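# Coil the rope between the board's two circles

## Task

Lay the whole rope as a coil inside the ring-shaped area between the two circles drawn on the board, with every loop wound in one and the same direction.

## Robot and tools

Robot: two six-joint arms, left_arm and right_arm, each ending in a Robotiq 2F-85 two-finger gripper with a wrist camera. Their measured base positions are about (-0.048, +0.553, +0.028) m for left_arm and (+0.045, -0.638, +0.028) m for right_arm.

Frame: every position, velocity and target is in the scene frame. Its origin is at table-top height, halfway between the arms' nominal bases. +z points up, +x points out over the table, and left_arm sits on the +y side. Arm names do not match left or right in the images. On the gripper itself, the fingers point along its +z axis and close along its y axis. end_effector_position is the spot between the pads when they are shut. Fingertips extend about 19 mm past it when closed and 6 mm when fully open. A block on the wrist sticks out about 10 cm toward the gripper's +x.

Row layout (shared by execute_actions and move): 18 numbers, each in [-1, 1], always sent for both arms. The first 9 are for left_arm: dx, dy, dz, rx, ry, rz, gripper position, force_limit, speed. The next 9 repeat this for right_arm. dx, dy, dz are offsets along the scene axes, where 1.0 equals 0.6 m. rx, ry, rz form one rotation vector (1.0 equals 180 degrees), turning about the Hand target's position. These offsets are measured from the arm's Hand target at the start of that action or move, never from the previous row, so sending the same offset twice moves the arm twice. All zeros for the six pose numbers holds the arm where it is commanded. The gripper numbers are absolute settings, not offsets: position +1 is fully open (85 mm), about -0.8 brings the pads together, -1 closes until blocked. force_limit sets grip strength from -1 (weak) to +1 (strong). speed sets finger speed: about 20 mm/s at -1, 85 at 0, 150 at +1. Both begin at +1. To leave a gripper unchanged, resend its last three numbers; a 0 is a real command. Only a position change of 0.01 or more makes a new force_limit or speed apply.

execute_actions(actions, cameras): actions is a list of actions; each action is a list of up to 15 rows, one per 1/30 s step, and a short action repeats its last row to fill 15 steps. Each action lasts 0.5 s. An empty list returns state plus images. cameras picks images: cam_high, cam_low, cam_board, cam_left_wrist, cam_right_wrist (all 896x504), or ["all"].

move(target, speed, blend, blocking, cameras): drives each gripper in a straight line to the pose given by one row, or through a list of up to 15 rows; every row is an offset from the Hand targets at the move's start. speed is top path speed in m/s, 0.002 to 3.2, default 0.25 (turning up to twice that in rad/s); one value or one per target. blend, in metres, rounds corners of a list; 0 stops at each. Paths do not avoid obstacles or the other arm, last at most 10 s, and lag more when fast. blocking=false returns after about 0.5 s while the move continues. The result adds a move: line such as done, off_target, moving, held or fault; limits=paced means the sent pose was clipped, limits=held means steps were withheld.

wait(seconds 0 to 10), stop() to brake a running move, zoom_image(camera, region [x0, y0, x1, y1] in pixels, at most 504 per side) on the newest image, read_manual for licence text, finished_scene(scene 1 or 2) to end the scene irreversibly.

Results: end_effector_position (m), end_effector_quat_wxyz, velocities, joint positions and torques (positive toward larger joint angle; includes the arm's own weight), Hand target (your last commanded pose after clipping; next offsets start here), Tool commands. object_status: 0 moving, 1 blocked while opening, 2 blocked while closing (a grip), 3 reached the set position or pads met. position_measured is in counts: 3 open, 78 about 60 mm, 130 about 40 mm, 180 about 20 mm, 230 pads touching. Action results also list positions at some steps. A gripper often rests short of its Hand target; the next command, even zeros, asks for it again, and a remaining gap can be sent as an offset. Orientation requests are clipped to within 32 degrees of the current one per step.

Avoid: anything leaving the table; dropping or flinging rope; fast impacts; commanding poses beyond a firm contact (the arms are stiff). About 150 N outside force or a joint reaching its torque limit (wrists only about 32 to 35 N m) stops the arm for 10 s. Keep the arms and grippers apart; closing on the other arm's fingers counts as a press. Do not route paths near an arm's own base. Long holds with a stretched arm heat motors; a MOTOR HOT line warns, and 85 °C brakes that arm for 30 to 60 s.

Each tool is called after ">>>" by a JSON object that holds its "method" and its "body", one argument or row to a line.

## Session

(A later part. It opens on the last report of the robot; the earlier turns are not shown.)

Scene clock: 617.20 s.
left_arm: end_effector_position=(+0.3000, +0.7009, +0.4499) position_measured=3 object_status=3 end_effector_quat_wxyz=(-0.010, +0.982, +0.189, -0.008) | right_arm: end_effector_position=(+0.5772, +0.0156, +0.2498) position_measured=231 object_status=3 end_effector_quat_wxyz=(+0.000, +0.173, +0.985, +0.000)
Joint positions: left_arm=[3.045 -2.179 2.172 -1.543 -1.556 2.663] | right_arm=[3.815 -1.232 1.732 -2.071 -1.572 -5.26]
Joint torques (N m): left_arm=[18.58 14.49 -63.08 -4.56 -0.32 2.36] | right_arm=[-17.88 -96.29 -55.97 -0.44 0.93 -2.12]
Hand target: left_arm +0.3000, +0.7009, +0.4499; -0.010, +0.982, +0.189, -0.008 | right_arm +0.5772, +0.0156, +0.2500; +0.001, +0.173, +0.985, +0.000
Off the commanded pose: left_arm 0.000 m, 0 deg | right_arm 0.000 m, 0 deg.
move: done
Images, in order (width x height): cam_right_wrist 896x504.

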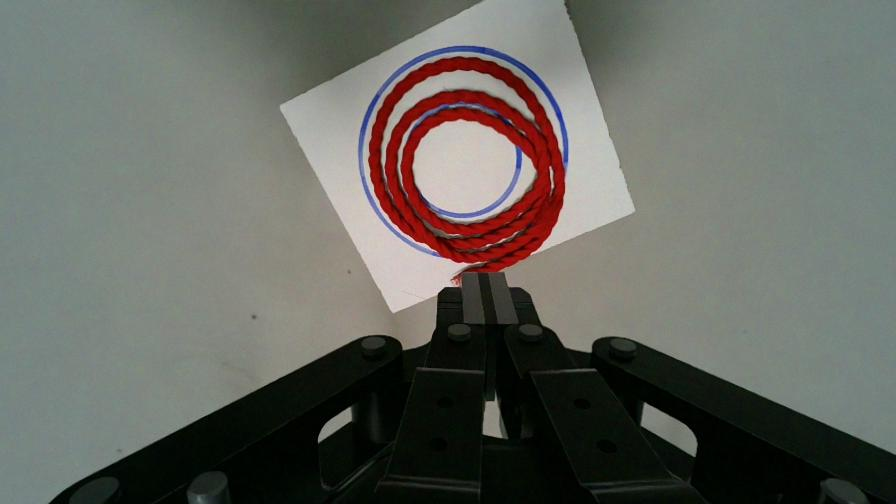

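>>> {"method": "move", "body": {
  "target": [
    [0,0,0,0,0,0,1,1,1,-0.0220,0.0078,-0.2833,0,0,0,-0.82,-0.8,-0.5],
    [0,0,0,0,0,0,1,1,1,-0.0220,0.0078,-0.3633,0,0,0,-0.82,-0.8,-0.5]
  ],
  "speed": [0.25,0.1]
}}

>>> {"method": "execute_actions", "body": {
  "actions": [
    [[0,0,0,0,0,0,1,1,1,0,0,-0.0025,0,0,0,0.0471,-0.8,-0.5]],
    [[0,0,0,0,0,0,1,1,1,0,0,0,0,0,0,0.0471,-0.8,-1]],
    [[0,0,0,0,0,0,1,1,1,0,0,-0.0025,0,0,0,0.2588,-0.8,-1]],
    [[0,0,0,0,0,0,1,1,1,0,0,-0.0017,0,0,0,0.3859,-0.8,-1]],
    [[0,0,0,0,0,0,1,1,1,0,0,-0.0025,0,0,0,0.5129,-0.8,-1]],
    [[0,0,0,0,0,0,1,1,1,0,0,-0.0028,0,0,0,0.64,-0.8,-1]],
    [[0,0,0,0,0,0,1,1,1,0,0,-0.0018,0,0,0,0.7247,-0.8,-1]],
    [[0,0,0,0,0,0,1,1,1,0,0,-0.0025,0,0,0,0.8094,-0.8,-1]]
  ],
  "cameras": ["cam_right_wrist"]
}}

Scene clock: 633.27 s.
left_arm: end_effector_position=(+0.3000, +0.7009, +0.4499) position_measured=3 object_status=3 end_effector_quat_wxyz=(-0.010, +0.982, +0.189, -0.008) | right_arm: end_effector_position=(+0.5640, +0.0203, +0.0321) position_measured=231 object_status=3 end_effector_quat_wxyz=(+0.001, +0.173, +0.985, +0.000)
Joint positions: left_arm=[3.045 -2.179 2.172 -1.543 -1.556 2.663] | right_arm=[3.829 -1.009 1.867 -2.429 -1.572 -5.245]
Joint torques (N m): left_arm=[16.1 15.89 -62.32 -5.07 -0.31 2.2] | right_arm=[28.28 -66.93 -28.65 -13.91 0.29 1.38]
Hand target: left_arm +0.3000, +0.7009, +0.4499; -0.010, +0.982, +0.189, -0.008 | right_arm +0.5640, +0.0203, +0.0320; +0.001, +0.173, +0.985, +0.000
Off the commanded pose: left_arm 0.000 m, 0 deg | right_arm 0.000 m, 0 deg.
move: done

Scene clock: 637.47 s.
left_arm: end_effector_position=(+0.3000, +0.7009, +0.4499) position_measured=3 object_status=3 end_effector_quat_wxyz=(-0.010, +0.982, +0.189, -0.008) | right_arm: end_effector_position=(+0.5640, +0.0203, +0.0222) position_measured=27 object_status=3 end_effector_quat_wxyz=(+0.001, +0.173, +0.985, +0.000)
Joint positions: left_arm=[3.045 -2.179 2.172 -1.543 -1.556 2.663] | right_arm=[3.829 -0.996 1.87 -2.445 -1.572 -5.245]
Joint torques (N m): left_arm=[14.13 12.37 -63.19 -5.09 -0.38 1.93] | right_arm=[27.92 -67.18 -28.23 -13.89 0.1 1.15]
Hand target: left_arm +0.3000, +0.7009, +0.4499; -0.010, +0.982, +0.189, -0.008 | right_arm +0.5640, +0.0203, +0.0222; +0.001, +0.173, +0.985, +0.000
Off the commanded pose: left_arm 0.000 m, 0 deg | right_arm 0.000 m, 0 deg.
Step readings (end_effector_position of left_arm | right_arm):
0: (+0.3000, +0.7009, +0.4499) | (+0.5640, +0.0203, +0.0321)
1: (+0.3000, +0.7009, +0.4499) | (+0.5640, +0.0203, +0.0321)
2: (+0.3000, +0.7009, +0.4499) | (+0.5640, +0.0203, +0.0318)
4: (+0.3000, +0.7009, +0.4499) | (+0.5640, +0.0202, +0.0310)
8: (+0.3000, +0.7009, +0.4499) | (+0.5640, +0.0203, +0.0307)
15: (+0.3000, +0.7009, +0.4499) | (+0.5640, +0.0203, +0.0305)
16: (+0.3000, +0.7009, +0.4499) | (+0.5640, +0.0203, +0.0305)
17: (+0.3000, +0.7009, +0.4499) | (+0.5640, +0.0203, +0.0305)
19: (+0.3000, +0.7009, +0.4499) | (+0.5640, +0.0203, +0.0305)
23: (+0.3000, +0.7009, +0.4499) | (+0.5640, +0.0203, +0.0305)
30: (+0.3000, +0.7009, +0.4499) | (+0.5640, +0.0203, +0.0305)
31: (+0.3000, +0.7009, +0.4499) | (+0.5640, +0.0203, +0.0305)
32: (+0.3000, +0.7009, +0.4499) | (+0.5640, +0.0203, +0.0302)
34: (+0.3000, +0.7009, +0.4499) | (+0.5640, +0.0202, +0.0295)
38: (+0.3000, +0.7009, +0.4499) | (+0.5640, +0.0203, +0.0291)
45: (+0.3000, +0.7009, +0.4499) | (+0.5640, +0.0203, +0.0290)
46: (+0.3000, +0.7009, +0.4499) | (+0.5640, +0.0203, +0.0290)
47: (+0.3000, +0.7009, +0.4499) | (+0.5640, +0.0203, +0.0288)
49: (+0.3000, +0.7009, +0.4499) | (+0.5640, +0.0202, +0.0283)
53: (+0.3000, +0.7009, +0.4499) | (+0.5640, +0.0203, +0.0281)
60: (+0.3000, +0.7009, +0.4499) | (+0.5640, +0.0203, +0.0280)
61: (+0.3000, +0.7009, +0.4499) | (+0.5640, +0.0203, +0.0280)
62: (+0.3000, +0.7009, +0.4499) | (+0.5640, +0.0203, +0.0277)
64: (+0.3000, +0.7009, +0.4499) | (+0.5640, +0.0202, +0.0269)
68: (+0.3000, +0.7009, +0.4499) | (+0.5640, +0.0203, +0.0266)
75: (+0.3000, +0.7009, +0.4499) | (+0.5640, +0.0203, +0.0265)
76: (+0.3000, +0.7009, +0.4499) | (+0.5640, +0.0203, +0.0265)
77: (+0.3000, +0.7009, +0.4499) | (+0.5640, +0.0203, +0.0261)
79: (+0.3000, +0.7009, +0.4499) | (+0.5639, +0.0202, +0.0253)
83: (+0.3000, +0.7009, +0.4499) | (+0.5640, +0.0203, +0.0250)
90: (+0.3000, +0.7009, +0.4499) | (+0.5640, +0.0203, +0.0248)
91: (+0.3000, +0.7009, +0.4499) | (+0.5640, +0.0203, +0.0248)
92: (+0.3000, +0.7009, +0.4499) | (+0.5640, +0.0203, +0.0246)
94: (+0.3000, +0.7009, +0.4499) | (+0.5640, +0.0202, +0.0241)
98: (+0.3000, +0.7009, +0.4499) | (+0.5640, +0.0203, +0.0238)
105: (+0.3000, +0.7009, +0.4499) | (+0.5640, +0.0203, +0.0237)
106: (+0.3000, +0.7009, +0.4499) | (+0.5640, +0.0203, +0.0237)
107: (+0.3000, +0.7009, +0.4499) | (+0.5640, +0.0203, +0.0234)
109: (+0.3000, +0.7009, +0.4499) | (+0.5640, +0.0202, +0.0227)
113: (+0.3000, +0.7009, +0.4499) | (+0.5640, +0.0203, +0.0224)
120: (+0.3000, +0.7009, +0.4499) | (+0.5640, +0.0203, +0.0222)
Images, in order (width x height): cam_right_wrist 896x504.

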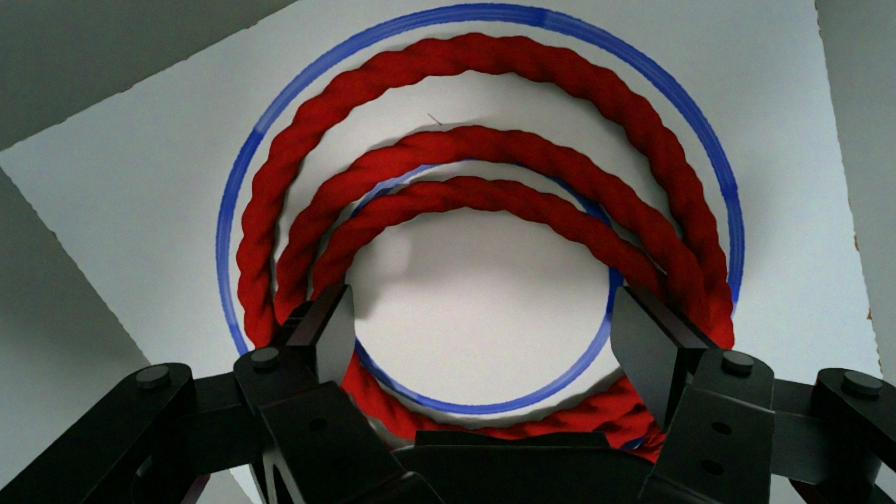

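>>> {"method": "move", "body": {
  "target": [
    [0,0,0,0,0,0,1,1,1,0,0,0.038,0,0,0,0.8094,-0.8,-1],
    [0,0,0,0,0,0,1,1,1,0,0,0.038,0,0,0,-0.82,-0.8,0],
    [0,0,0,0,0,0,1,1,1,0,0,0.0163,0,0,-0.25,-0.82,-0.8,0]
  ],
  "speed": [0.1,0.1,0.25]
}}

>>> {"method": "execute_actions", "body": {
  "actions": [
    [[0,0,0,0,0,0,1,1,1,0,0,-0.0025,0,0,0,0.0471,-0.8,-0.5]],
    [[0,0,0,0,0,0,1,1,1,0,0,0,0,0,0,0.0471,-0.8,-1]],
    [[0,0,0,0,0,0,1,1,1,0,0,-0.0025,0,0,0,0.2588,-0.8,-1]],
    [[0,0,0,0,0,0,1,1,1,0,0,-0.0017,0,0,0,0.3859,-0.8,-1]],
    [[0,0,0,0,0,0,1,1,1,0,0,-0.0025,0,0,0,0.5129,-0.8,-1]],
    [[0,0,0,0,0,0,1,1,1,0,0,-0.0028,0,0,0,0.64,-0.8,-1]],
    [[0,0,0,0,0,0,1,1,1,0,0,-0.0018,0,0,0,0.7247,-0.8,-1]],
    [[0,0,0,0,0,0,1,1,1,0,0,-0.0025,0,0,0,0.8094,-0.8,-1]]
  ],
  "cameras": ["cam_right_wrist"]
}}

Scene clock: 644.47 s.
left_arm: end_effector_position=(+0.3000, +0.7009, +0.4499) position_measured=3 object_status=3 end_effector_quat_wxyz=(-0.010, +0.982, +0.189, -0.008) | right_arm: end_effector_position=(+0.5641, +0.0202, +0.0320) position_measured=231 object_status=3 end_effector_quat_wxyz=(+0.000, +0.537, +0.844, +0.000)
Joint positions: left_arm=[3.045 -2.179 2.172 -1.543 -1.556 2.663] | right_arm=[3.829 -1.009 1.867 -2.428 -1.572 -4.46]
Joint torques (N m): left_arm=[15.84 15.49 -63.14 -4.67 -0.47 1.95] | right_arm=[27.23 -66.43 -27.82 -14.17 0.19 1.34]
Hand target: left_arm +0.3000, +0.7009, +0.4499; -0.010, +0.982, +0.189, -0.008 | right_arm +0.5640, +0.0203, +0.0320; +0.000, +0.537, +0.844, +0.000
Off the commanded pose: left_arm 0.000 m, 0 deg | right_arm 0.000 m, 0 deg.
move: done

Scene clock: 648.67 s.
left_arm: end_effector_position=(+0.3000, +0.7009, +0.4499) position_measured=3 object_status=3 end_effector_quat_wxyz=(-0.010, +0.982, +0.189, -0.008) | right_arm: end_effector_position=(+0.5640, +0.0203, +0.0222) position_measured=27 object_status=3 end_effector_quat_wxyz=(+0.000, +0.537, +0.844, +0.000)
Joint positions: left_arm=[3.045 -2.179 2.172 -1.543 -1.556 2.663] | right_arm=[3.829 -0.996 1.869 -2.443 -1.572 -4.46]
Joint torques (N m): left_arm=[16.74 15.9 -63.2 -4.74 -0.62 1.87] | right_arm=[20.64 -67.03 -27.54 -13.97 0.01 1.58]
Hand target: left_arm +0.3000, +0.7009, +0.4499; -0.010, +0.982, +0.189, -0.008 | right_arm +0.5640, +0.0203, +0.0222; +0.000, +0.537, +0.844, +0.000
Off the commanded pose: left_arm 0.000 m, 0 deg | right_arm 0.000 m, 0 deg.
Step readings (end_effector_position of left_arm | right_arm):
0: (+0.3000, +0.7009, +0.4499) | (+0.5641, +0.0202, +0.0320)
1: (+0.3000, +0.7009, +0.4499) | (+0.5641, +0.0202, +0.0320)
2: (+0.3000, +0.7009, +0.4499) | (+0.5641, +0.0202, +0.0317)
4: (+0.3000, +0.7009, +0.4499) | (+0.5640, +0.0202, +0.0310)
8: (+0.3000, +0.7009, +0.4499) | (+0.5640, +0.0203, +0.0306)
15: (+0.3000, +0.7009, +0.4499) | (+0.5640, +0.0203, +0.0305)
16: (+0.3000, +0.7009, +0.4499) | (+0.5640, +0.0203, +0.0305)
17: (+0.3000, +0.7009, +0.4499) | (+0.5640, +0.0203, +0.0305)
19: (+0.3000, +0.7009, +0.4499) | (+0.5640, +0.0203, +0.0305)
23: (+0.3000, +0.7009, +0.4499) | (+0.5640, +0.0203, +0.0305)
30: (+0.3000, +0.7009, +0.4499) | (+0.5640, +0.0203, +0.0305)
31: (+0.3000, +0.7009, +0.4499) | (+0.5640, +0.0203, +0.0305)
32: (+0.3000, +0.7009, +0.4499) | (+0.5640, +0.0203, +0.0302)
34: (+0.3000, +0.7009, +0.4499) | (+0.5640, +0.0202, +0.0295)
38: (+0.3000, +0.7009, +0.4499) | (+0.5640, +0.0203, +0.0291)
45: (+0.3000, +0.7009, +0.4499) | (+0.5640, +0.0203, +0.0290)
46: (+0.3000, +0.7009, +0.4499) | (+0.5640, +0.0203, +0.0290)
47: (+0.3000, +0.7009, +0.4499) | (+0.5640, +0.0203, +0.0288)
49: (+0.3000, +0.7009, +0.4499) | (+0.5640, +0.0202, +0.0283)
53: (+0.3000, +0.7009, +0.4499) | (+0.5640, +0.0203, +0.0281)
60: (+0.3000, +0.7009, +0.4499) | (+0.5640, +0.0203, +0.0280)
61: (+0.3000, +0.7009, +0.4499) | (+0.5640, +0.0203, +0.0280)
62: (+0.3000, +0.7009, +0.4499) | (+0.5640, +0.0203, +0.0277)
64: (+0.3000, +0.7009, +0.4499) | (+0.5640, +0.0202, +0.0269)
68: (+0.3000, +0.7009, +0.4499) | (+0.5640, +0.0203, +0.0266)
75: (+0.3000, +0.7009, +0.4499) | (+0.5640, +0.0203, +0.0265)
76: (+0.3000, +0.7009, +0.4499) | (+0.5640, +0.0203, +0.0265)
77: (+0.3000, +0.7009, +0.4499) | (+0.5640, +0.0203, +0.0261)
79: (+0.3000, +0.7009, +0.4499) | (+0.5640, +0.0202, +0.0254)
83: (+0.3000, +0.7009, +0.4499) | (+0.5640, +0.0203, +0.0250)
90: (+0.3000, +0.7009, +0.4499) | (+0.5640, +0.0203, +0.0248)
91: (+0.3000, +0.7009, +0.4499) | (+0.5640, +0.0203, +0.0248)
92: (+0.3000, +0.7009, +0.4499) | (+0.5640, +0.0203, +0.0246)
94: (+0.3000, +0.7009, +0.4499) | (+0.5640, +0.0203, +0.0241)
98: (+0.3000, +0.7009, +0.4499) | (+0.5640, +0.0203, +0.0238)
105: (+0.3000, +0.7009, +0.4499) | (+0.5640, +0.0203, +0.0237)
106: (+0.3000, +0.7009, +0.4499) | (+0.5640, +0.0203, +0.0237)
107: (+0.3000, +0.7009, +0.4499) | (+0.5640, +0.0203, +0.0234)
109: (+0.3000, +0.7009, +0.4499) | (+0.5640, +0.0203, +0.0227)
113: (+0.3000, +0.7009, +0.4499) | (+0.5640, +0.0203, +0.0224)
120: (+0.3000, +0.7009, +0.4499) | (+0.5640, +0.0203, +0.0222)
Images, in order (width x height): cam_right_wrist 896x504.

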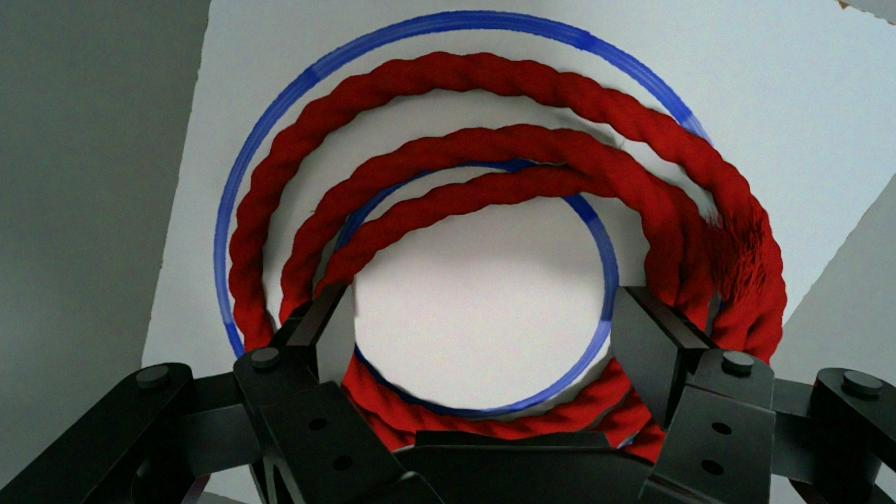

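>>> {"method": "move", "body": {
  "target": [
    [0,0,0,0,0,0,1,1,1,0,0,0.038,0,0,0,0.8094,-0.8,-1],
    [0,0,0,0,0,0,1,1,1,0,0,0.038,0,0,0,-0.82,-0.8,0],
    [0,0,0,0,0,0,1,1,1,0,0,0.0163,0,0,-0.25,-0.82,-0.8,0]
  ],
  "speed": [0.1,0.1,0.25]
}}

>>> {"method": "execute_actions", "body": {
  "actions": [
    [[0,0,0,0,0,0,1,1,1,0,0,-0.0025,0,0,0,0.0471,-0.8,-0.5]],
    [[0,0,0,0,0,0,1,1,1,0,0,0,0,0,0,0.0471,-0.8,-1]],
    [[0,0,0,0,0,0,1,1,1,0,0,-0.0025,0,0,0,0.2588,-0.8,-1]],
    [[0,0,0,0,0,0,1,1,1,0,0,-0.0017,0,0,0,0.3859,-0.8,-1]],
    [[0,0,0,0,0,0,1,1,1,0,0,-0.0025,0,0,0,0.5129,-0.8,-1]],
    [[0,0,0,0,0,0,1,1,1,0,0,-0.0028,0,0,0,0.64,-0.8,-1]],
    [[0,0,0,0,0,0,1,1,1,0,0,-0.0018,0,0,0,0.7247,-0.8,-1]],
    [[0,0,0,0,0,0,1,1,1,0,0,-0.0025,0,0,0,0.8094,-0.8,-1]]
  ],
  "cameras": ["cam_right_wrist"]
}}

Scene clock: 655.03 s.
left_arm: end_effector_position=(+0.3000, +0.7009, +0.4499) position_measured=3 object_status=3 end_effector_quat_wxyz=(-0.010, +0.982, +0.189, -0.008) | right_arm: end_effector_position=(+0.5641, +0.0202, +0.0320) position_measured=231 object_status=3 end_effector_quat_wxyz=(+0.000, +0.819, +0.574, +0.000)
Joint positions: left_arm=[3.045 -2.179 2.172 -1.543 -1.556 2.663] | right_arm=[3.829 -1.009 1.867 -2.427 -1.571 -3.675]
Joint torques (N m): left_arm=[13.98 15.75 -63.54 -5.03 -0.64 1.83] | right_arm=[27 -65.86 -27.89 -14.21 0.08 1.39]
Hand target: left_arm +0.3000, +0.7009, +0.4499; -0.010, +0.982, +0.189, -0.008 | right_arm +0.5640, +0.0203, +0.0320; +0.000, +0.819, +0.574, +0.000
Off the commanded pose: left_arm 0.000 m, 0 deg | right_arm 0.000 m, 0 deg.
move: done

Scene clock: 659.23 s.
left_arm: end_effector_position=(+0.3000, +0.7009, +0.4499) position_measured=3 object_status=3 end_effector_quat_wxyz=(-0.010, +0.982, +0.189, -0.008) | right_arm: end_effector_position=(+0.5640, +0.0203, +0.0222) position_measured=27 object_status=3 end_effector_quat_wxyz=(+0.000, +0.819, +0.574, +0.000)
Joint positions: left_arm=[3.045 -2.179 2.172 -1.543 -1.556 2.663] | right_arm=[3.829 -0.996 1.869 -2.443 -1.571 -3.675]
Joint torques (N m): left_arm=[14.65 16.37 -62.97 -5.14 -0.33 1.93] | right_arm=[20.9 -67.24 -27.78 -14.16 0.01 1.6]
Hand target: left_arm +0.3000, +0.7009, +0.4499; -0.010, +0.982, +0.189, -0.008 | right_arm +0.5640, +0.0203, +0.0222; +0.000, +0.819, +0.574, +0.000
Off the commanded pose: left_arm 0.000 m, 0 deg | right_arm 0.000 m, 0 deg.
Step readings (end_effector_position of left_arm | right_arm):
0: (+0.3000, +0.7009, +0.4499) | (+0.5641, +0.0202, +0.0320)
1: (+0.3000, +0.7009, +0.4499) | (+0.5641, +0.0202, +0.0320)
2: (+0.3000, +0.7009, +0.4499) | (+0.5641, +0.0202, +0.0317)
4: (+0.3000, +0.7009, +0.4499) | (+0.5640, +0.0202, +0.0310)
8: (+0.3000, +0.7009, +0.4499) | (+0.5640, +0.0203, +0.0306)
15: (+0.3000, +0.7009, +0.4499) | (+0.5640, +0.0203, +0.0305)
16: (+0.3000, +0.7009, +0.4499) | (+0.5640, +0.0203, +0.0305)
17: (+0.3000, +0.7009, +0.4499) | (+0.5640, +0.0203, +0.0305)
19: (+0.3000, +0.7009, +0.4499) | (+0.5640, +0.0203, +0.0305)
23: (+0.3000, +0.7009, +0.4499) | (+0.5640, +0.0203, +0.0305)
30: (+0.3000, +0.7009, +0.4499) | (+0.5640, +0.0203, +0.0305)
31: (+0.3000, +0.7009, +0.4499) | (+0.5640, +0.0203, +0.0305)
32: (+0.3000, +0.7009, +0.4499) | (+0.5640, +0.0203, +0.0302)
34: (+0.3000, +0.7009, +0.4499) | (+0.5639, +0.0202, +0.0295)
38: (+0.3000, +0.7009, +0.4499) | (+0.5640, +0.0203, +0.0291)
45: (+0.3000, +0.7009, +0.4499) | (+0.5640, +0.0203, +0.0290)
46: (+0.3000, +0.7009, +0.4499) | (+0.5640, +0.0203, +0.0290)
47: (+0.3000, +0.7009, +0.4499) | (+0.5640, +0.0203, +0.0288)
49: (+0.3000, +0.7009, +0.4499) | (+0.5640, +0.0202, +0.0283)
53: (+0.3000, +0.7009, +0.4499) | (+0.5640, +0.0203, +0.0281)
60: (+0.3000, +0.7009, +0.4499) | (+0.5640, +0.0203, +0.0280)
61: (+0.3000, +0.7009, +0.4499) | (+0.5640, +0.0203, +0.0280)
62: (+0.3000, +0.7009, +0.4499) | (+0.5640, +0.0203, +0.0277)
64: (+0.3000, +0.7009, +0.4499) | (+0.5639, +0.0202, +0.0270)
68: (+0.3000, +0.7009, +0.4499) | (+0.5640, +0.0203, +0.0266)
75: (+0.3000, +0.7009, +0.4499) | (+0.5640, +0.0203, +0.0265)
76: (+0.3000, +0.7009, +0.4499) | (+0.5640, +0.0203, +0.0265)
77: (+0.3000, +0.7009, +0.4499) | (+0.5640, +0.0203, +0.0261)
79: (+0.3000, +0.7009, +0.4499) | (+0.5640, +0.0202, +0.0253)
83: (+0.3000, +0.7009, +0.4499) | (+0.5640, +0.0203, +0.0249)
90: (+0.3000, +0.7009, +0.4499) | (+0.5640, +0.0203, +0.0248)
91: (+0.3000, +0.7009, +0.4499) | (+0.5640, +0.0203, +0.0248)
92: (+0.3000, +0.7009, +0.4499) | (+0.5640, +0.0203, +0.0246)
94: (+0.3000, +0.7009, +0.4499) | (+0.5640, +0.0203, +0.0241)
98: (+0.3000, +0.7009, +0.4499) | (+0.5640, +0.0203, +0.0238)
105: (+0.3000, +0.7009, +0.4499) | (+0.5640, +0.0203, +0.0237)
106: (+0.3000, +0.7009, +0.4499) | (+0.5640, +0.0203, +0.0237)
107: (+0.3000, +0.7009, +0.4499) | (+0.5640, +0.0203, +0.0234)
109: (+0.3000, +0.7009, +0.4499) | (+0.5640, +0.0203, +0.0227)
113: (+0.3000, +0.7009, +0.4499) | (+0.5640, +0.0203, +0.0224)
120: (+0.3000, +0.7009, +0.4499) | (+0.5640, +0.0203, +0.0222)
Images, in order (width x height): cam_right_wrist 896x504.

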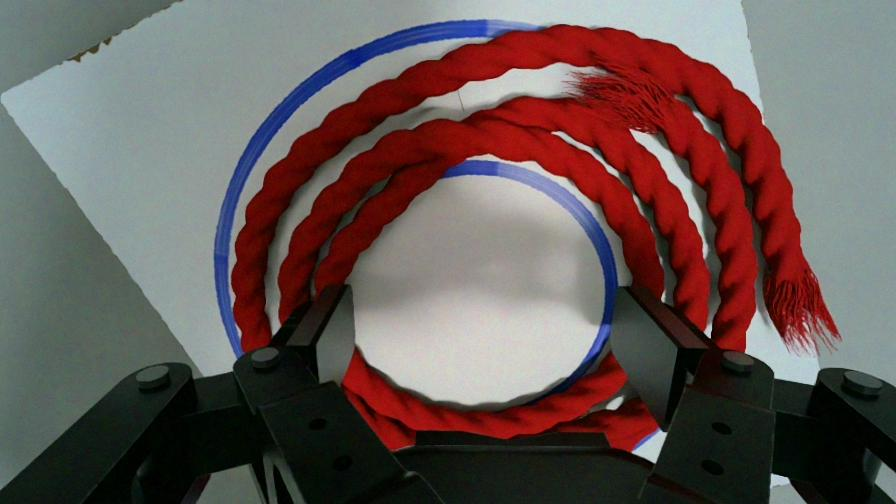

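>>> {"method": "move", "body": {
  "target": [
    [0,0,0,0,0,0,1,1,1,0,0,0.038,0,0,0,0.8094,-0.8,-1],
    [0,0,0,0,0,0,1,1,1,0,0,0.038,0,0,0,-0.82,-0.8,0],
    [0,0,0,0,0,0,1,1,1,-0.0080,-0.0220,0.3797,0,0,0,-0.82,-0.8,0]
  ],
  "speed": [0.1,0.1,0.25],
  "cameras": ["cam_right_wrist"]
}}

>>> {"method": "zoom_image", "body": {
  "camera": "cam_right_wrist",
  "region": [330, 20, 590, 280]
}}

Scene clock: 670.47 s.
left_arm: end_effector_position=(+0.3000, +0.7009, +0.4499) position_measured=3 object_status=3 end_effector_quat_wxyz=(-0.010, +0.982, +0.189, -0.008) | right_arm: end_effector_position=(+0.5592, +0.0071, +0.2499) position_measured=231 object_status=3 end_effector_quat_wxyz=(+0.000, +0.819, +0.574, +0.000)
Joint positions: left_arm=[3.045 -2.179 2.172 -1.543 -1.556 2.663] | right_arm=[3.82 -1.258 1.768 -2.08 -1.571 -3.683]
Joint torques (N m): left_arm=[14.69 17.42 -62 -5.22 -0.09 1.75] | right_arm=[-16.65 -91.12 -55.39 -0.36 0.58 -1.21]
Hand target: left_arm +0.3000, +0.7009, +0.4499; -0.010, +0.982, +0.189, -0.008 | right_arm +0.5592, +0.0071, +0.2501; +0.000, +0.819, +0.574, +0.000
Off the commanded pose: left_arm 0.000 m, 0 deg | right_arm 0.000 m, 0 deg.
move: done
Images, in order (width x height): cam_right_wrist 896x504.

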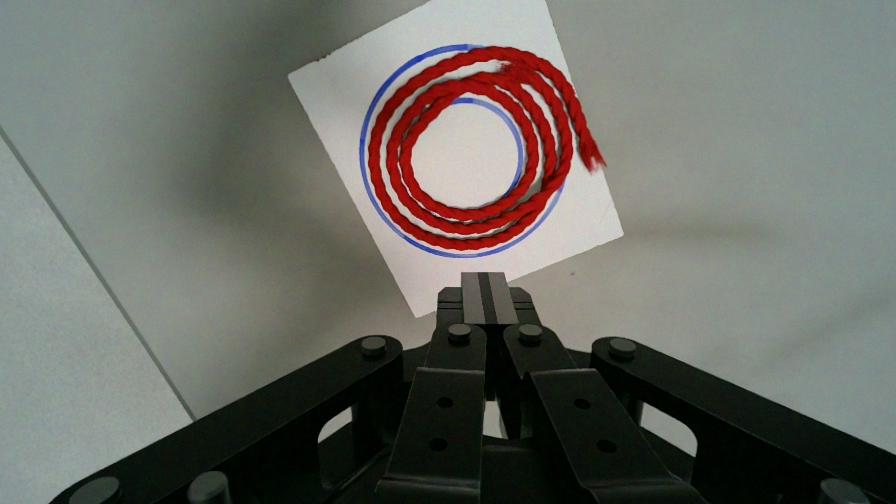

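Scaled by 1.938 from the camera's 896x504 image, which has a finer 1280x720 frame.

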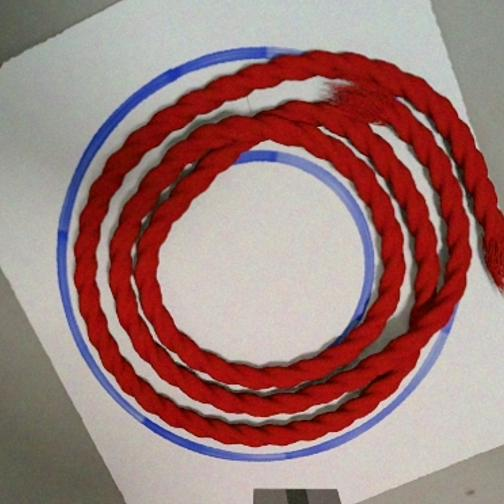

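>>> {"method": "move", "body": {
  "target": [
    [0,0,0,0,0,0,1,1,1,0.0080,0.0220,-0.2835,0,0,-0.25,-0.82,-0.8,0],
    [0,0,0,0,0,0,1,1,1,0.0080,0.0220,-0.3635,0,0,-0.25,-0.82,-0.8,0],
    [0,0,0,0,0,0,1,1,1,-0.0192,0.0802,-0.3635,0,0,-0.25,-0.82,-0.8,0],
    [0,0,0,0,0,0,1,1,1,-0.0062,0.0522,-0.3635,0,0,-0.25,-0.82,-0.8,0],
    [0,0,0,0,0,0,1,1,1,-0.0175,0.0435,-0.3635,0,0,-0.1111,-0.82,-0.8,0],
    [0,0,0,0,0,0,1,1,1,-0.0412,0.0632,-0.3635,0,0,-0.1111,-0.82,-0.8,0],
    [0,0,0,0,0,0,1,1,1,-0.0175,0.0435,-0.3635,0,0,-0.1111,-0.82,-0.8,0]
  ],
  "speed": [0.25,0.1,0.03,0.08,0.25,0.03,0.08]
}}

>>> {"method": "move", "body": {
  "target": [
    [0,0,0,0,0,0,1,1,1,-0.0067,-0.0128,0,0,0,0.1389,-0.82,-0.8,0],
    [0,0,0,0,0,0,1,1,1,-0.0365,-0.0048,0,0,0,0.1389,-0.82,-0.8,0],
    [0,0,0,0,0,0,1,1,1,-0.0067,-0.0128,0,0,0,0.1389,-0.82,-0.8,0],
    [0,0,0,0,0,0,1,1,1,-0.0073,-0.0273,0,0,0,0.2778,-0.82,-0.8,0],
    [0,0,0,0,0,0,1,1,1,-0.0377,-0.0327,0,0,0,0.2778,-0.82,-0.8,0],
    [0,0,0,0,0,0,1,1,1,-0.0073,-0.0273,0,0,0,0.2778,-0.82,-0.8,0],
    [0,0,0,0,0,0,1,1,1,-0.0018,-0.0407,0,0,0,0.4167,-0.82,-0.8,0],
    [0,0,0,0,0,0,1,1,1,-0.0270,-0.0583,0,0,0,0.4167,-0.82,-0.8,0],
    [0,0,0,0,0,0,1,1,1,-0.0018,-0.0407,0,0,0,0.4167,-0.82,-0.8,0]
  ],
  "speed": [0.25,0.03,0.08,0.25,0.03,0.08,0.25,0.03,0.08]
}}

>>> {"method": "move", "body": {
  "target": [
    [0,0,0,0,0,0,1,1,1,0.0107,-0.0097,0,0,0,0.1389,-0.82,-0.8,0],
    [0,0,0,0,0,0,1,1,1,-0.0047,-0.0363,0,0,0,0.1389,-0.82,-0.8,0],
    [0,0,0,0,0,0,1,1,1,0.0107,-0.0097,0,0,0,0.1389,-0.82,-0.8,0]
  ],
  "speed": [0.25,0.03,0.08],
  "cameras": ["cam_right_wrist"]
}}

Scene clock: 690.27 s.
left_arm: end_effector_position=(+0.3000, +0.7009, +0.4499) position_measured=3 object_status=3 end_effector_quat_wxyz=(-0.010, +0.982, +0.189, -0.008) | right_arm: end_effector_position=(+0.5485, +0.0333, +0.0319) position_measured=231 object_status=3 end_effector_quat_wxyz=(+0.000, +0.906, +0.423, -0.001)
Joint positions: left_arm=[3.045 -2.179 2.172 -1.543 -1.556 2.663] | right_arm=[3.853 -1.008 1.865 -2.427 -1.571 -3.301]
Joint torques (N m): left_arm=[15.61 17.04 -62.32 -4.46 -0.04 2.01] | right_arm=[-16.82 -104.14 -28.57 -14.14 0.01 -2.01]
Hand target: left_arm +0.3000, +0.7009, +0.4499; -0.010, +0.982, +0.189, -0.008 | right_arm +0.5487, +0.0332, +0.0320; +0.000, +0.906, +0.423, -0.001
Off the commanded pose: left_arm 0.000 m, 0 deg | right_arm 0.000 m, 0 deg.
move: done

Scene clock: 698.30 s.
left_arm: end_effector_position=(+0.3000, +0.7009, +0.4499) position_measured=3 object_status=3 end_effector_quat_wxyz=(-0.010, +0.982, +0.189, -0.008) | right_arm: end_effector_position=(+0.5475, +0.0087, +0.0320) position_measured=231 object_status=3 end_effector_quat_wxyz=(+0.000, +0.461, +0.887, +0.000)
Joint positions: left_arm=[3.045 -2.179 2.172 -1.543 -1.556 2.663] | right_arm=[3.831 -1.031 1.908 -2.448 -1.572 -4.632]
Joint torques (N m): left_arm=[16.01 14.62 -63.34 -5.24 -0.52 1.54] | right_arm=[-17.33 -65.99 -44.47 -0.47 1.58 -1.98]
Hand target: left_arm +0.3000, +0.7009, +0.4499; -0.010, +0.982, +0.189, -0.008 | right_arm +0.5476, +0.0087, +0.0320; +0.000, +0.461, +0.887, +0.000
Off the commanded pose: left_arm 0.000 m, 0 deg | right_arm 0.000 m, 0 deg.
move: done

Scene clock: 701.07 s.
left_arm: end_effector_position=(+0.3000, +0.7009, +0.4499) position_measured=3 object_status=3 end_effector_quat_wxyz=(-0.010, +0.982, +0.189, -0.008) | right_arm: end_effector_position=(+0.5540, +0.0029, +0.0320) position_measured=231 object_status=3 end_effector_quat_wxyz=(+0.000, +0.258, +0.966, +0.000)
Joint positions: left_arm=[3.045 -2.179 2.172 -1.543 -1.556 2.663] | right_arm=[3.821 -1.031 1.909 -2.449 -1.572 -5.08]
Joint torques (N m): left_arm=[13.97 14.78 -62.88 -4.9 -0.3 2.45] | right_arm=[30.43 -63.35 -43.56 -0.56 0.83 0.83]
Hand target: left_arm +0.3000, +0.7009, +0.4499; -0.010, +0.982, +0.189, -0.008 | right_arm +0.5540, +0.0029, +0.0320; +0.000, +0.258, +0.966, +0.000
Off the commanded pose: left_arm 0.000 m, 0 deg | right_arm 0.000 m, 0 deg.
move: done
Images, in order (width x height): cam_right_wrist 896x504.

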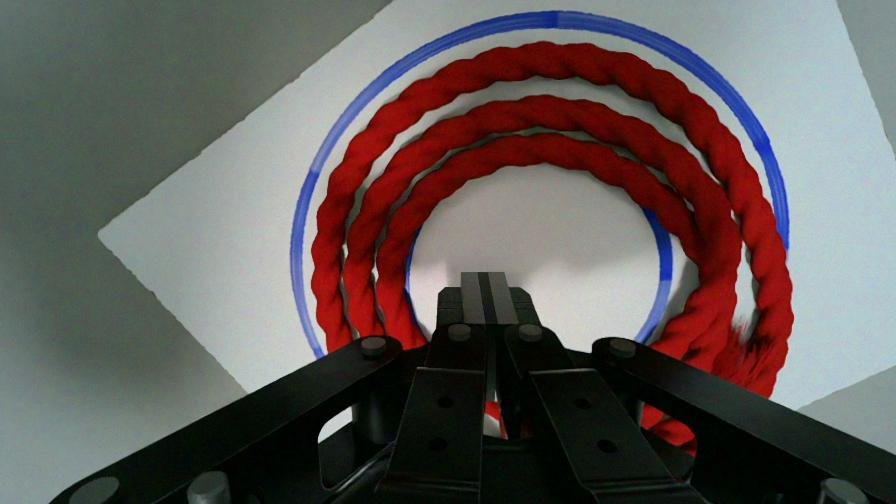

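>>> {"method": "move", "body": {
  "target": [
    [0,0,0,0,0,0,1,1,1,0,0,0.0967,0,0,0,-0.82,-0.8,0],
    [0,0,0,0,0,0,1,1,1,0.1367,0.1720,0.0967,0,0,-0.0556,-0.82,-0.8,0],
    [0,0,0,0,0,0,1,1,1,0.1367,0.1720,0,0,0,-0.0556,-0.82,-0.8,0],
    [0,0,0,0,0,0,1,1,1,0.1093,0.1395,0,0,0,-0.0556,-0.82,-0.8,0],
    [0,0,0,0,0,0,1,1,1,0.1367,0.1720,0,0,0,-0.0556,-0.82,-0.8,0],
    [0,0,0,0,0,0,1,1,1,0.1815,0.1167,0,0,0,-0.1778,-0.82,-0.8,0],
    [0,0,0,0,0,0,1,1,1,0.1440,0.0967,0,0,0,-0.1778,-0.82,-0.8,0],
    [0,0,0,0,0,0,1,1,1,0.1815,0.1167,0,0,0,-0.1778,-0.82,-0.8,0]
  ],
  "speed": [0.2,0.25,0.12,0.025,0.08,0.2,0.025,0.08],
  "blend": [0.02,0.02,0,0,0,0,0,0]
}}

>>> {"method": "move", "body": {
  "target": [
    [0,0,0,0,0,0,1,1,1,0.0208,-0.0682,0,0,0,-0.1222,-0.82,-0.8,0],
    [0,0,0,0,0,0,1,1,1,-0.0215,-0.0727,0,0,0,-0.1222,-0.82,-0.8,0],
    [0,0,0,0,0,0,1,1,1,0.0208,-0.0682,0,0,0,-0.1222,-0.82,-0.8,0],
    [0,0,0,0,0,0,1,1,1,0.0147,-0.1392,0,0,0,-0.2444,-0.82,-0.8,0],
    [0,0,0,0,0,0,1,1,1,-0.0262,-0.1273,0,0,0,-0.2444,-0.82,-0.8,0],
    [0,0,0,0,0,0,1,1,1,0.0147,-0.1392,0,0,0,-0.2444,-0.82,-0.8,0]
  ],
  "speed": [0.2,0.025,0.08,0.2,0.025,0.08],
  "cameras": ["cam_right_wrist"]
}}

Scene clock: 713.77 s.
left_arm: end_effector_position=(+0.3000, +0.7009, +0.4499) position_measured=3 object_status=3 end_effector_quat_wxyz=(-0.010, +0.982, +0.189, -0.008) | right_arm: end_effector_position=(+0.6628, +0.0729, +0.0320) position_measured=231 object_status=3 end_effector_quat_wxyz=(+0.000, +0.514, +0.857, +0.000)
Joint positions: left_arm=[3.045 -2.179 2.172 -1.543 -1.556 2.663] | right_arm=[3.805 -0.887 1.636 -2.319 -1.572 -4.536]
Joint torques (N m): left_arm=[14.84 14.75 -62.72 -4.97 -0.29 1.84] | right_arm=[-17.65 -78.52 -48 -0.27 1.18 -1.2]
Hand target: left_arm +0.3000, +0.7009, +0.4499; -0.010, +0.982, +0.189, -0.008 | right_arm +0.6629, +0.0729, +0.0320; +0.000, +0.514, +0.857, +0.000
Off the commanded pose: left_arm 0.000 m, 0 deg | right_arm 0.000 m, 0 deg.
move: done

Scene clock: 720.10 s.
left_arm: end_effector_position=(+0.3000, +0.7009, +0.4499) position_measured=3 object_status=3 end_effector_quat_wxyz=(-0.010, +0.982, +0.189, -0.008) | right_arm: end_effector_position=(+0.6716, -0.0105, +0.0320) position_measured=231 object_status=3 end_effector_quat_wxyz=(+0.000, +0.798, +0.602, +0.000)
Joint positions: left_arm=[3.045 -2.179 2.172 -1.543 -1.556 2.663] | right_arm=[3.724 -0.953 1.761 -2.378 -1.571 -3.85]
Joint torques (N m): left_arm=[15.05 16.45 -62.27 -5.38 -0.4 1.59] | right_arm=[-16.72 -73.49 -46.82 0.08 0.19 -2.17]
Hand target: left_arm +0.3000, +0.7009, +0.4499; -0.010, +0.982, +0.189, -0.008 | right_arm +0.6718, -0.0106, +0.0320; +0.000, +0.798, +0.602, +0.000
Off the commanded pose: left_arm 0.000 m, 0 deg | right_arm 0.000 m, 0 deg.
move: done
Images, in order (width x height): cam_right_wrist 896x504.

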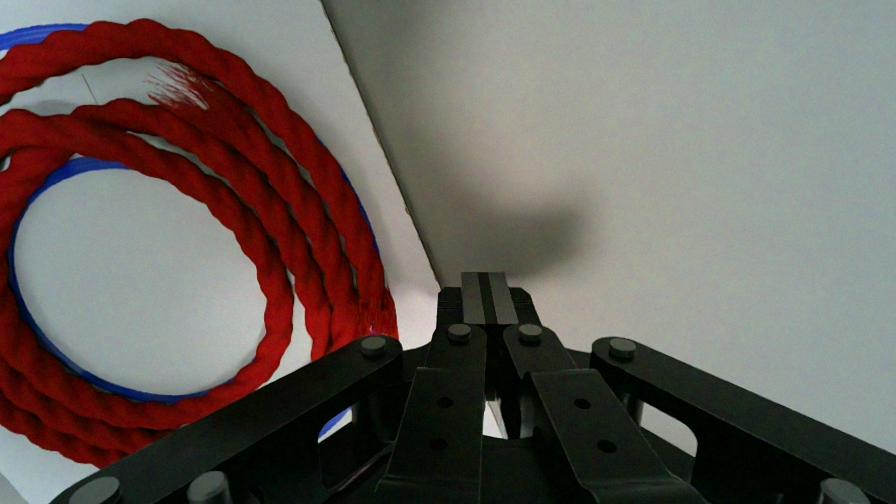

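>>> {"method": "move", "body": {
  "target": [
    [0,0,0,0,0,0,1,1,1,-0.0325,-0.0635,0,0,0,-0.1222,-0.82,-0.8,0],
    [0,0,0,0,0,0,1,1,1,-0.0660,-0.0373,0,0,0,-0.1222,-0.82,-0.8,0],
    [0,0,0,0,0,0,1,1,1,-0.0325,-0.0635,0,0,0,-0.1222,-0.82,-0.8,0],
    [0,0,0,0,0,0,1,1,1,-0.0863,-0.1102,0,0,0,-0.2444,-0.82,-0.8,0],
    [0,0,0,0,0,0,1,1,1,-0.1075,-0.0733,0,0,0,-0.2444,-0.82,-0.8,0],
    [0,0,0,0,0,0,1,1,1,-0.0863,-0.1102,0,0,0,-0.2444,-0.82,-0.8,0],
    [0,0,0,0,0,0,1,1,1,-0.0863,-0.1102,0.12,0,0,-0.2444,-0.82,-0.8,0],
    [0,0,0,0,0,0,1,1,1,-0.1877,0.0295,0.3633,0,0,-0.0222,-0.82,-0.8,0]
  ],
  "speed": [0.2,0.025,0.08,0.2,0.025,0.08,0.2,0.3],
  "blend": [0,0,0,0,0,0,0.02,0],
  "cameras": ["cam_right_wrist"]
}}

>>> {"method": "zoom_image", "body": {
  "camera": "cam_right_wrist",
  "region": [330, 20, 590, 280]
}}

Scene clock: 731.43 s.
left_arm: end_effector_position=(+0.3000, +0.7009, +0.4499) position_measured=3 object_status=3 end_effector_quat_wxyz=(-0.010, +0.982, +0.189, -0.008) | right_arm: end_effector_position=(+0.5592, +0.0071, +0.2499) position_measured=231 object_status=3 end_effector_quat_wxyz=(+0.000, +0.819, +0.574, +0.000)
Joint positions: left_arm=[3.045 -2.179 2.172 -1.543 -1.556 2.663] | right_arm=[3.82 -1.258 1.768 -2.08 -1.571 -3.683]
Joint torques (N m): left_arm=[16.17 14.14 -62.43 -4.97 -0.49 1.83] | right_arm=[30.67 -94.32 -55.73 -0.36 2.34 -2.23]
Hand target: left_arm +0.3000, +0.7009, +0.4499; -0.010, +0.982, +0.189, -0.008 | right_arm +0.5591, +0.0071, +0.2499; +0.000, +0.819, +0.574, +0.000
Off the commanded pose: left_arm 0.000 m, 0 deg | right_arm 0.000 m, 0 deg.
move: done
Images, in order (width x height): cam_right_wrist 896x504.

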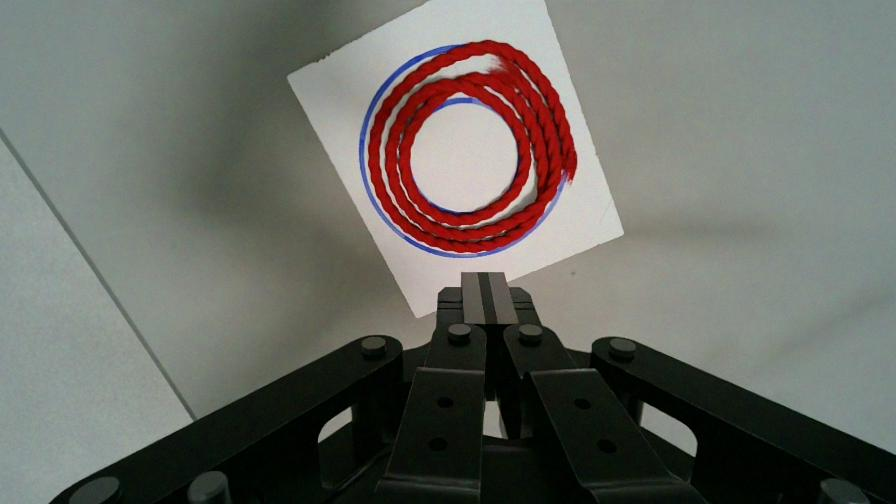

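Scaled by 1.938 from the camera's 896x504 image, which has a finer 1280x720 frame.

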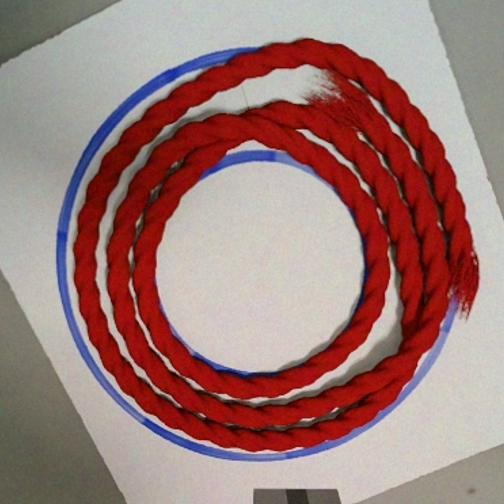

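>>> {"method": "move", "body": {
  "target": [
    [0,0,0,0,0,0,1,1,1,0.1060,-0.0137,-0.2998,0,0,0,0.55,-0.8,0],
    [0,0,0,0,0,0,1,1,1,0.1060,-0.0137,-0.3645,0,0,0,0.55,-0.8,0],
    [0,0,0,0,0,0,1,1,1,0.1060,-0.0137,-0.3645,0,0,0,-0.0165,-0.8,-1]
  ],
  "speed": [0.25,0.1,0.1],
  "cameras": ["cam_right_wrist"]
}}

Scene clock: 743.47 s.
left_arm: end_effector_position=(+0.3000, +0.7009, +0.4499) position_measured=3 object_status=3 end_effector_quat_wxyz=(-0.010, +0.982, +0.189, -0.008) | right_arm: end_effector_position=(+0.6228, -0.0011, +0.0312) position_measured=132 object_status=0 end_effector_quat_wxyz=(+0.000, +0.819, +0.574, +0.000)
Joint positions: left_arm=[3.045 -2.179 2.172 -1.543 -1.556 2.663] | right_arm=[3.766 -0.983 1.82 -2.407 -1.571 -3.739]
Joint torques (N m): left_arm=[14.27 13.99 -62.74 -4.84 -0.48 2.37] | right_arm=[11.54 -69.4 -29.1 -13.93 2.36 0.2]
Hand target: left_arm +0.3000, +0.7009, +0.4499; -0.010, +0.982, +0.189, -0.008 | right_arm +0.6227, -0.0011, +0.0312; +0.000, +0.819, +0.574, +0.000
Off the commanded pose: left_arm 0.000 m, 0 deg | right_arm 0.000 m, 0 deg.
move: done
Images, in order (width x height): cam_right_wrist 896x504.

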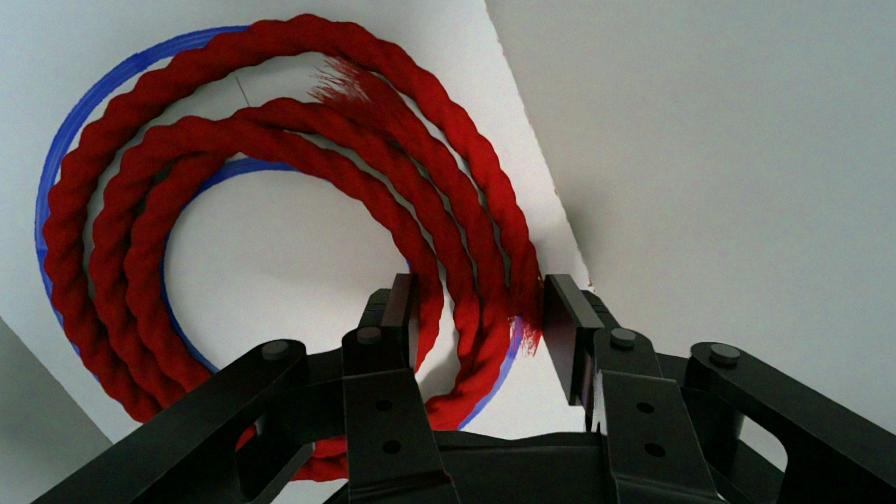

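>>> {"method": "move", "body": {
  "target": [
    [0,0,0,0,0,0,1,1,1,0,0,0,0,0,0,0.5129,-0.8,0],
    [0,0,0,0,0,0,1,1,1,-0.0242,-0.0380,0,0,0,-0.1389,0.5129,-0.8,0],
    [0,0,0,0,0,0,1,1,1,-0.0242,-0.0380,0,0,0,-0.1389,-0.0376,-0.8,-1],
    [0,0,0,0,0,0,1,1,1,-0.0242,-0.0380,0,0,0,-0.1389,0.5129,-0.8,0],
    [0,0,0,0,0,0,1,1,1,-0.0622,-0.0622,0,0,0,-0.2778,0.5129,-0.8,0],
    [0,0,0,0,0,0,1,1,1,-0.0622,-0.0622,0,0,0,-0.2778,-0.0376,-0.8,-1],
    [0,0,0,0,0,0,1,1,1,-0.0622,-0.0622,0,0,0,-0.2778,0.5129,-0.8,0]
  ],
  "speed": [0.1,0.25,0.1,0.1,0.25,0.1,0.1],
  "cameras": ["cam_right_wrist"]
}}

Scene clock: 755.10 s.
left_arm: end_effector_position=(+0.3000, +0.7009, +0.4499) position_measured=3 object_status=3 end_effector_quat_wxyz=(-0.010, +0.982, +0.189, -0.008) | right_arm: end_effector_position=(+0.5854, -0.0384, +0.0312) position_measured=64 object_status=0 end_effector_quat_wxyz=(+0.000, +0.985, +0.174, -0.001)
Joint positions: left_arm=[3.045 -2.179 2.172 -1.543 -1.556 2.663] | right_arm=[3.755 -1.043 1.933 -2.459 -1.57 -2.877]
Joint torques (N m): left_arm=[13.56 14.39 -62.12 -5.02 -0.27 2.16] | right_arm=[31.69 -99.62 -26.94 -14 0.1 1.68]
Hand target: left_arm +0.3000, +0.7009, +0.4499; -0.010, +0.982, +0.189, -0.008 | right_arm +0.5854, -0.0384, +0.0312; +0.000, +0.985, +0.174, -0.001
Off the commanded pose: left_arm 0.000 m, 0 deg | right_arm 0.000 m, 0 deg.
move: done
Images, in order (width x height): cam_right_wrist 896x504.

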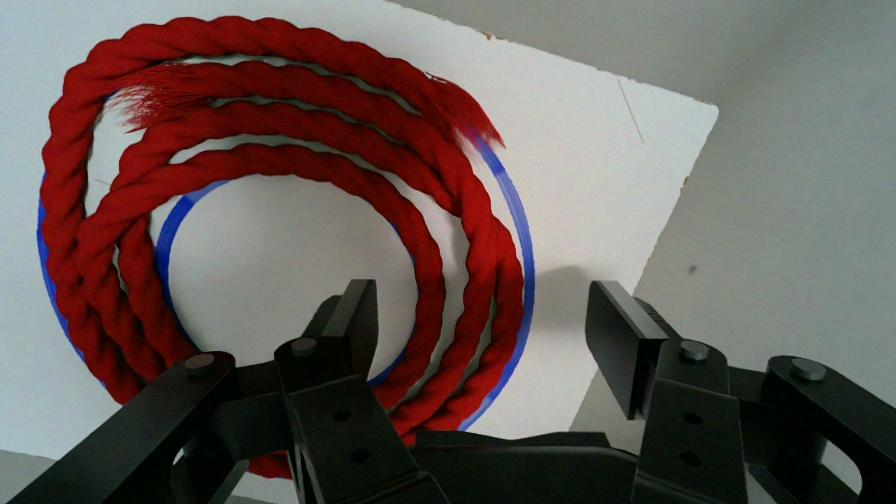

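>>> {"method": "move", "body": {
  "target": [
    [0,0,0,0,0,0,1,1,1,-0.0447,-0.0060,0,0,0,-0.1389,0.5129,-0.8,0],
    [0,0,0,0,0,0,1,1,1,-0.0447,-0.0060,0,0,0,-0.1389,-0.0376,-0.8,-1],
    [0,0,0,0,0,0,1,1,1,-0.0447,-0.0060,0,0,0,-0.1389,0.5129,-0.8,0],
    [0,0,0,0,0,0,1,1,1,-0.0877,0.0077,0,0,0,-0.2778,0.5129,-0.8,0],
    [0,0,0,0,0,0,1,1,1,-0.0877,0.0077,0,0,0,-0.2778,-0.0376,-0.8,-1],
    [0,0,0,0,0,0,1,1,1,-0.0877,0.0077,0,0,0,-0.2778,0.5129,-0.8,0]
  ],
  "speed": [0.25,0.1,0.1,0.25,0.1,0.1]
}}

>>> {"method": "move", "body": {
  "target": [
    [0,0,0,0,0,0,1,1,1,-0.0333,0.0305,0,0,0,-0.1389,0.5129,-0.8,0],
    [0,0,0,0,0,0,1,1,1,-0.0333,0.0305,0,0,0,-0.1389,-0.0376,-0.8,-1],
    [0,0,0,0,0,0,1,1,1,-0.0333,0.0305,0,0,0,-0.1389,0.5129,-0.8,0],
    [0,0,0,0,0,0,1,1,1,-0.0505,0.0720,0,0,0,-0.2778,0.5129,-0.8,0],
    [0,0,0,0,0,0,1,1,1,-0.0505,0.0720,0,0,0,-0.2778,-0.0376,-0.8,-1],
    [0,0,0,0,0,0,1,1,1,-0.0505,0.0720,0,0,0,-0.2778,0.5129,-0.8,0]
  ],
  "speed": [0.25,0.1,0.1,0.25,0.1,0.1],
  "cameras": ["cam_right_wrist"]
}}

Scene clock: 766.57 s.
left_arm: end_effector_position=(+0.3000, +0.7009, +0.4499) position_measured=3 object_status=3 end_effector_quat_wxyz=(-0.010, +0.982, +0.189, -0.008) | right_arm: end_effector_position=(+0.5328, -0.0338, +0.0312) position_measured=64 object_status=0 end_effector_quat_wxyz=(+0.000, +0.966, -0.258, +0.000)
Joint positions: left_arm=[3.045 -2.179 2.172 -1.543 -1.556 2.663] | right_arm=[3.8 -1.077 1.996 -2.49 -1.57 -1.959]
Joint torques (N m): left_arm=[15.04 15.1 -61.58 -5.19 -0.39 2.31] | right_arm=[30.26 -95.65 -26.29 -14.11 0.11 1.6]
Hand target: left_arm +0.3000, +0.7009, +0.4499; -0.010, +0.982, +0.189, -0.008 | right_arm +0.5328, -0.0338, +0.0312; +0.000, +0.966, -0.258, +0.000
Off the commanded pose: left_arm 0.000 m, 0 deg | right_arm 0.000 m, 0 deg.
move: done

Scene clock: 774.03 s.
left_arm: end_effector_position=(+0.3000, +0.7009, +0.4499) position_measured=3 object_status=3 end_effector_quat_wxyz=(-0.010, +0.982, +0.189, -0.008) | right_arm: end_effector_position=(+0.5025, +0.0094, +0.0312) position_measured=64 object_status=0 end_effector_quat_wxyz=(+0.000, +0.766, -0.642, +0.000)
Joint positions: left_arm=[3.045 -2.179 2.172 -1.543 -1.556 2.663] | right_arm=[3.869 -1.059 1.964 -2.476 -1.57 -1.017]
Joint torques (N m): left_arm=[16.2 15.48 -61.43 -5.19 -0.8 2.09] | right_arm=[31.52 -61.72 -42.8 -0.58 0.03 1.74]
Hand target: left_arm +0.3000, +0.7009, +0.4499; -0.010, +0.982, +0.189, -0.008 | right_arm +0.5025, +0.0094, +0.0312; +0.000, +0.766, -0.642, +0.000
Off the commanded pose: left_arm 0.000 m, 0 deg | right_arm 0.000 m, 0 deg.
move: done
Images, in order (width x height): cam_right_wrist 896x504.

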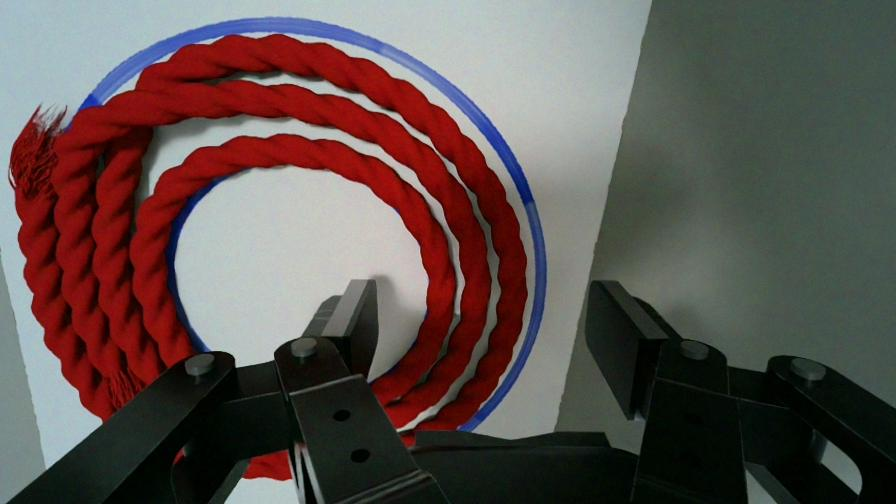

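>>> {"method": "move", "body": {
  "target": [
    [0,0,0,0,0,0,1,1,1,0.0018,0.0452,0,0,0,-0.1389,0.5129,-0.8,0],
    [0,0,0,0,0,0,1,1,1,0.0018,0.0452,0,0,0,-0.1389,-0.0376,-0.8,-1],
    [0,0,0,0,0,0,1,1,1,0.0018,0.0452,0,0,0,-0.1389,0.5129,-0.8,0],
    [0,0,0,0,0,0,1,1,1,0.0227,0.0852,0,0,0,-0.2778,0.5129,-0.8,0],
    [0,0,0,0,0,0,1,1,1,0.0227,0.0852,0,0,0,-0.2778,-0.0376,-0.8,-1],
    [0,0,0,0,0,0,1,1,1,0.0227,0.0852,0,0,0,-0.2778,0.5129,-0.8,0]
  ],
  "speed": [0.25,0.1,0.1,0.25,0.1,0.1]
}}

>>> {"method": "move", "body": {
  "target": [
    [0,0,0,0,0,0,1,1,1,0.0358,0.0273,0,0,0,-0.1389,0.5129,-0.8,0],
    [0,0,0,0,0,0,1,1,1,0.0358,0.0273,0,0,0,-0.1389,-0.0376,-0.8,-1],
    [0,0,0,0,0,0,1,1,1,0.0358,0.0273,0,0,0,-0.1389,0.5129,-0.8,0],
    [0,0,0,0,0,0,1,1,1,0.0798,0.0372,0,0,0,-0.2778,0.5129,-0.8,0],
    [0,0,0,0,0,0,1,1,1,0.0798,0.0372,0,0,0,-0.2778,-0.0376,-0.8,-1],
    [0,0,0,0,0,0,1,1,1,0.0798,0.0372,0,0,0,-0.2778,0.5129,-0.8,0]
  ],
  "speed": [0.25,0.1,0.1,0.25,0.1,0.1],
  "cameras": ["cam_right_wrist"]
}}

Scene clock: 784.17 s.
left_arm: end_effector_position=(+0.3000, +0.7009, +0.4499) position_measured=3 object_status=3 end_effector_quat_wxyz=(-0.010, +0.982, +0.189, -0.008) | right_arm: end_effector_position=(+0.5161, +0.0605, +0.0312) position_measured=64 object_status=0 end_effector_quat_wxyz=(+0.001, -0.423, +0.906, +0.000)
Joint positions: left_arm=[3.045 -2.179 2.172 -1.543 -1.556 2.663] | right_arm=[3.905 -1.003 1.859 -2.427 -1.571 -0.109]
Joint torques (N m): left_arm=[14.69 14.23 -61.55 -4.86 -0.7 1.83] | right_arm=[31.1 -67.45 -44.32 -0.27 0.13 1.63]
Hand target: left_arm +0.3000, +0.7009, +0.4499; -0.010, +0.982, +0.189, -0.008 | right_arm +0.5161, +0.0605, +0.0312; +0.001, -0.423, +0.906, +0.000
Off the commanded pose: left_arm 0.000 m, 0 deg | right_arm 0.000 m, 0 deg.
move: done

Scene clock: 791.63 s.
left_arm: end_effector_position=(+0.3000, +0.7009, +0.4499) position_measured=3 object_status=3 end_effector_quat_wxyz=(-0.010, +0.982, +0.189, -0.008) | right_arm: end_effector_position=(+0.5640, +0.0828, +0.0312) position_measured=64 object_status=0 end_effector_quat_wxyz=(+0.001, -0.001, +1.000, +0.000)
Joint positions: left_arm=[3.045 -2.179 2.172 -1.543 -1.556 2.663] | right_arm=[3.885 -0.951 1.759 -2.38 -1.572 0.745]
Joint torques (N m): left_arm=[14.93 14.63 -62.47 -4.99 -0.15 1.19] | right_arm=[-16.98 -72.87 -46.19 -0.26 0.07 1.68]
Hand target: left_arm +0.3000, +0.7009, +0.4499; -0.010, +0.982, +0.189, -0.008 | right_arm +0.5640, +0.0828, +0.0312; +0.001, -0.001, +1.000, +0.000
Off the commanded pose: left_arm 0.000 m, 0 deg | right_arm 0.000 m, 0 deg.
move: done
Images, in order (width x height): cam_right_wrist 896x504.

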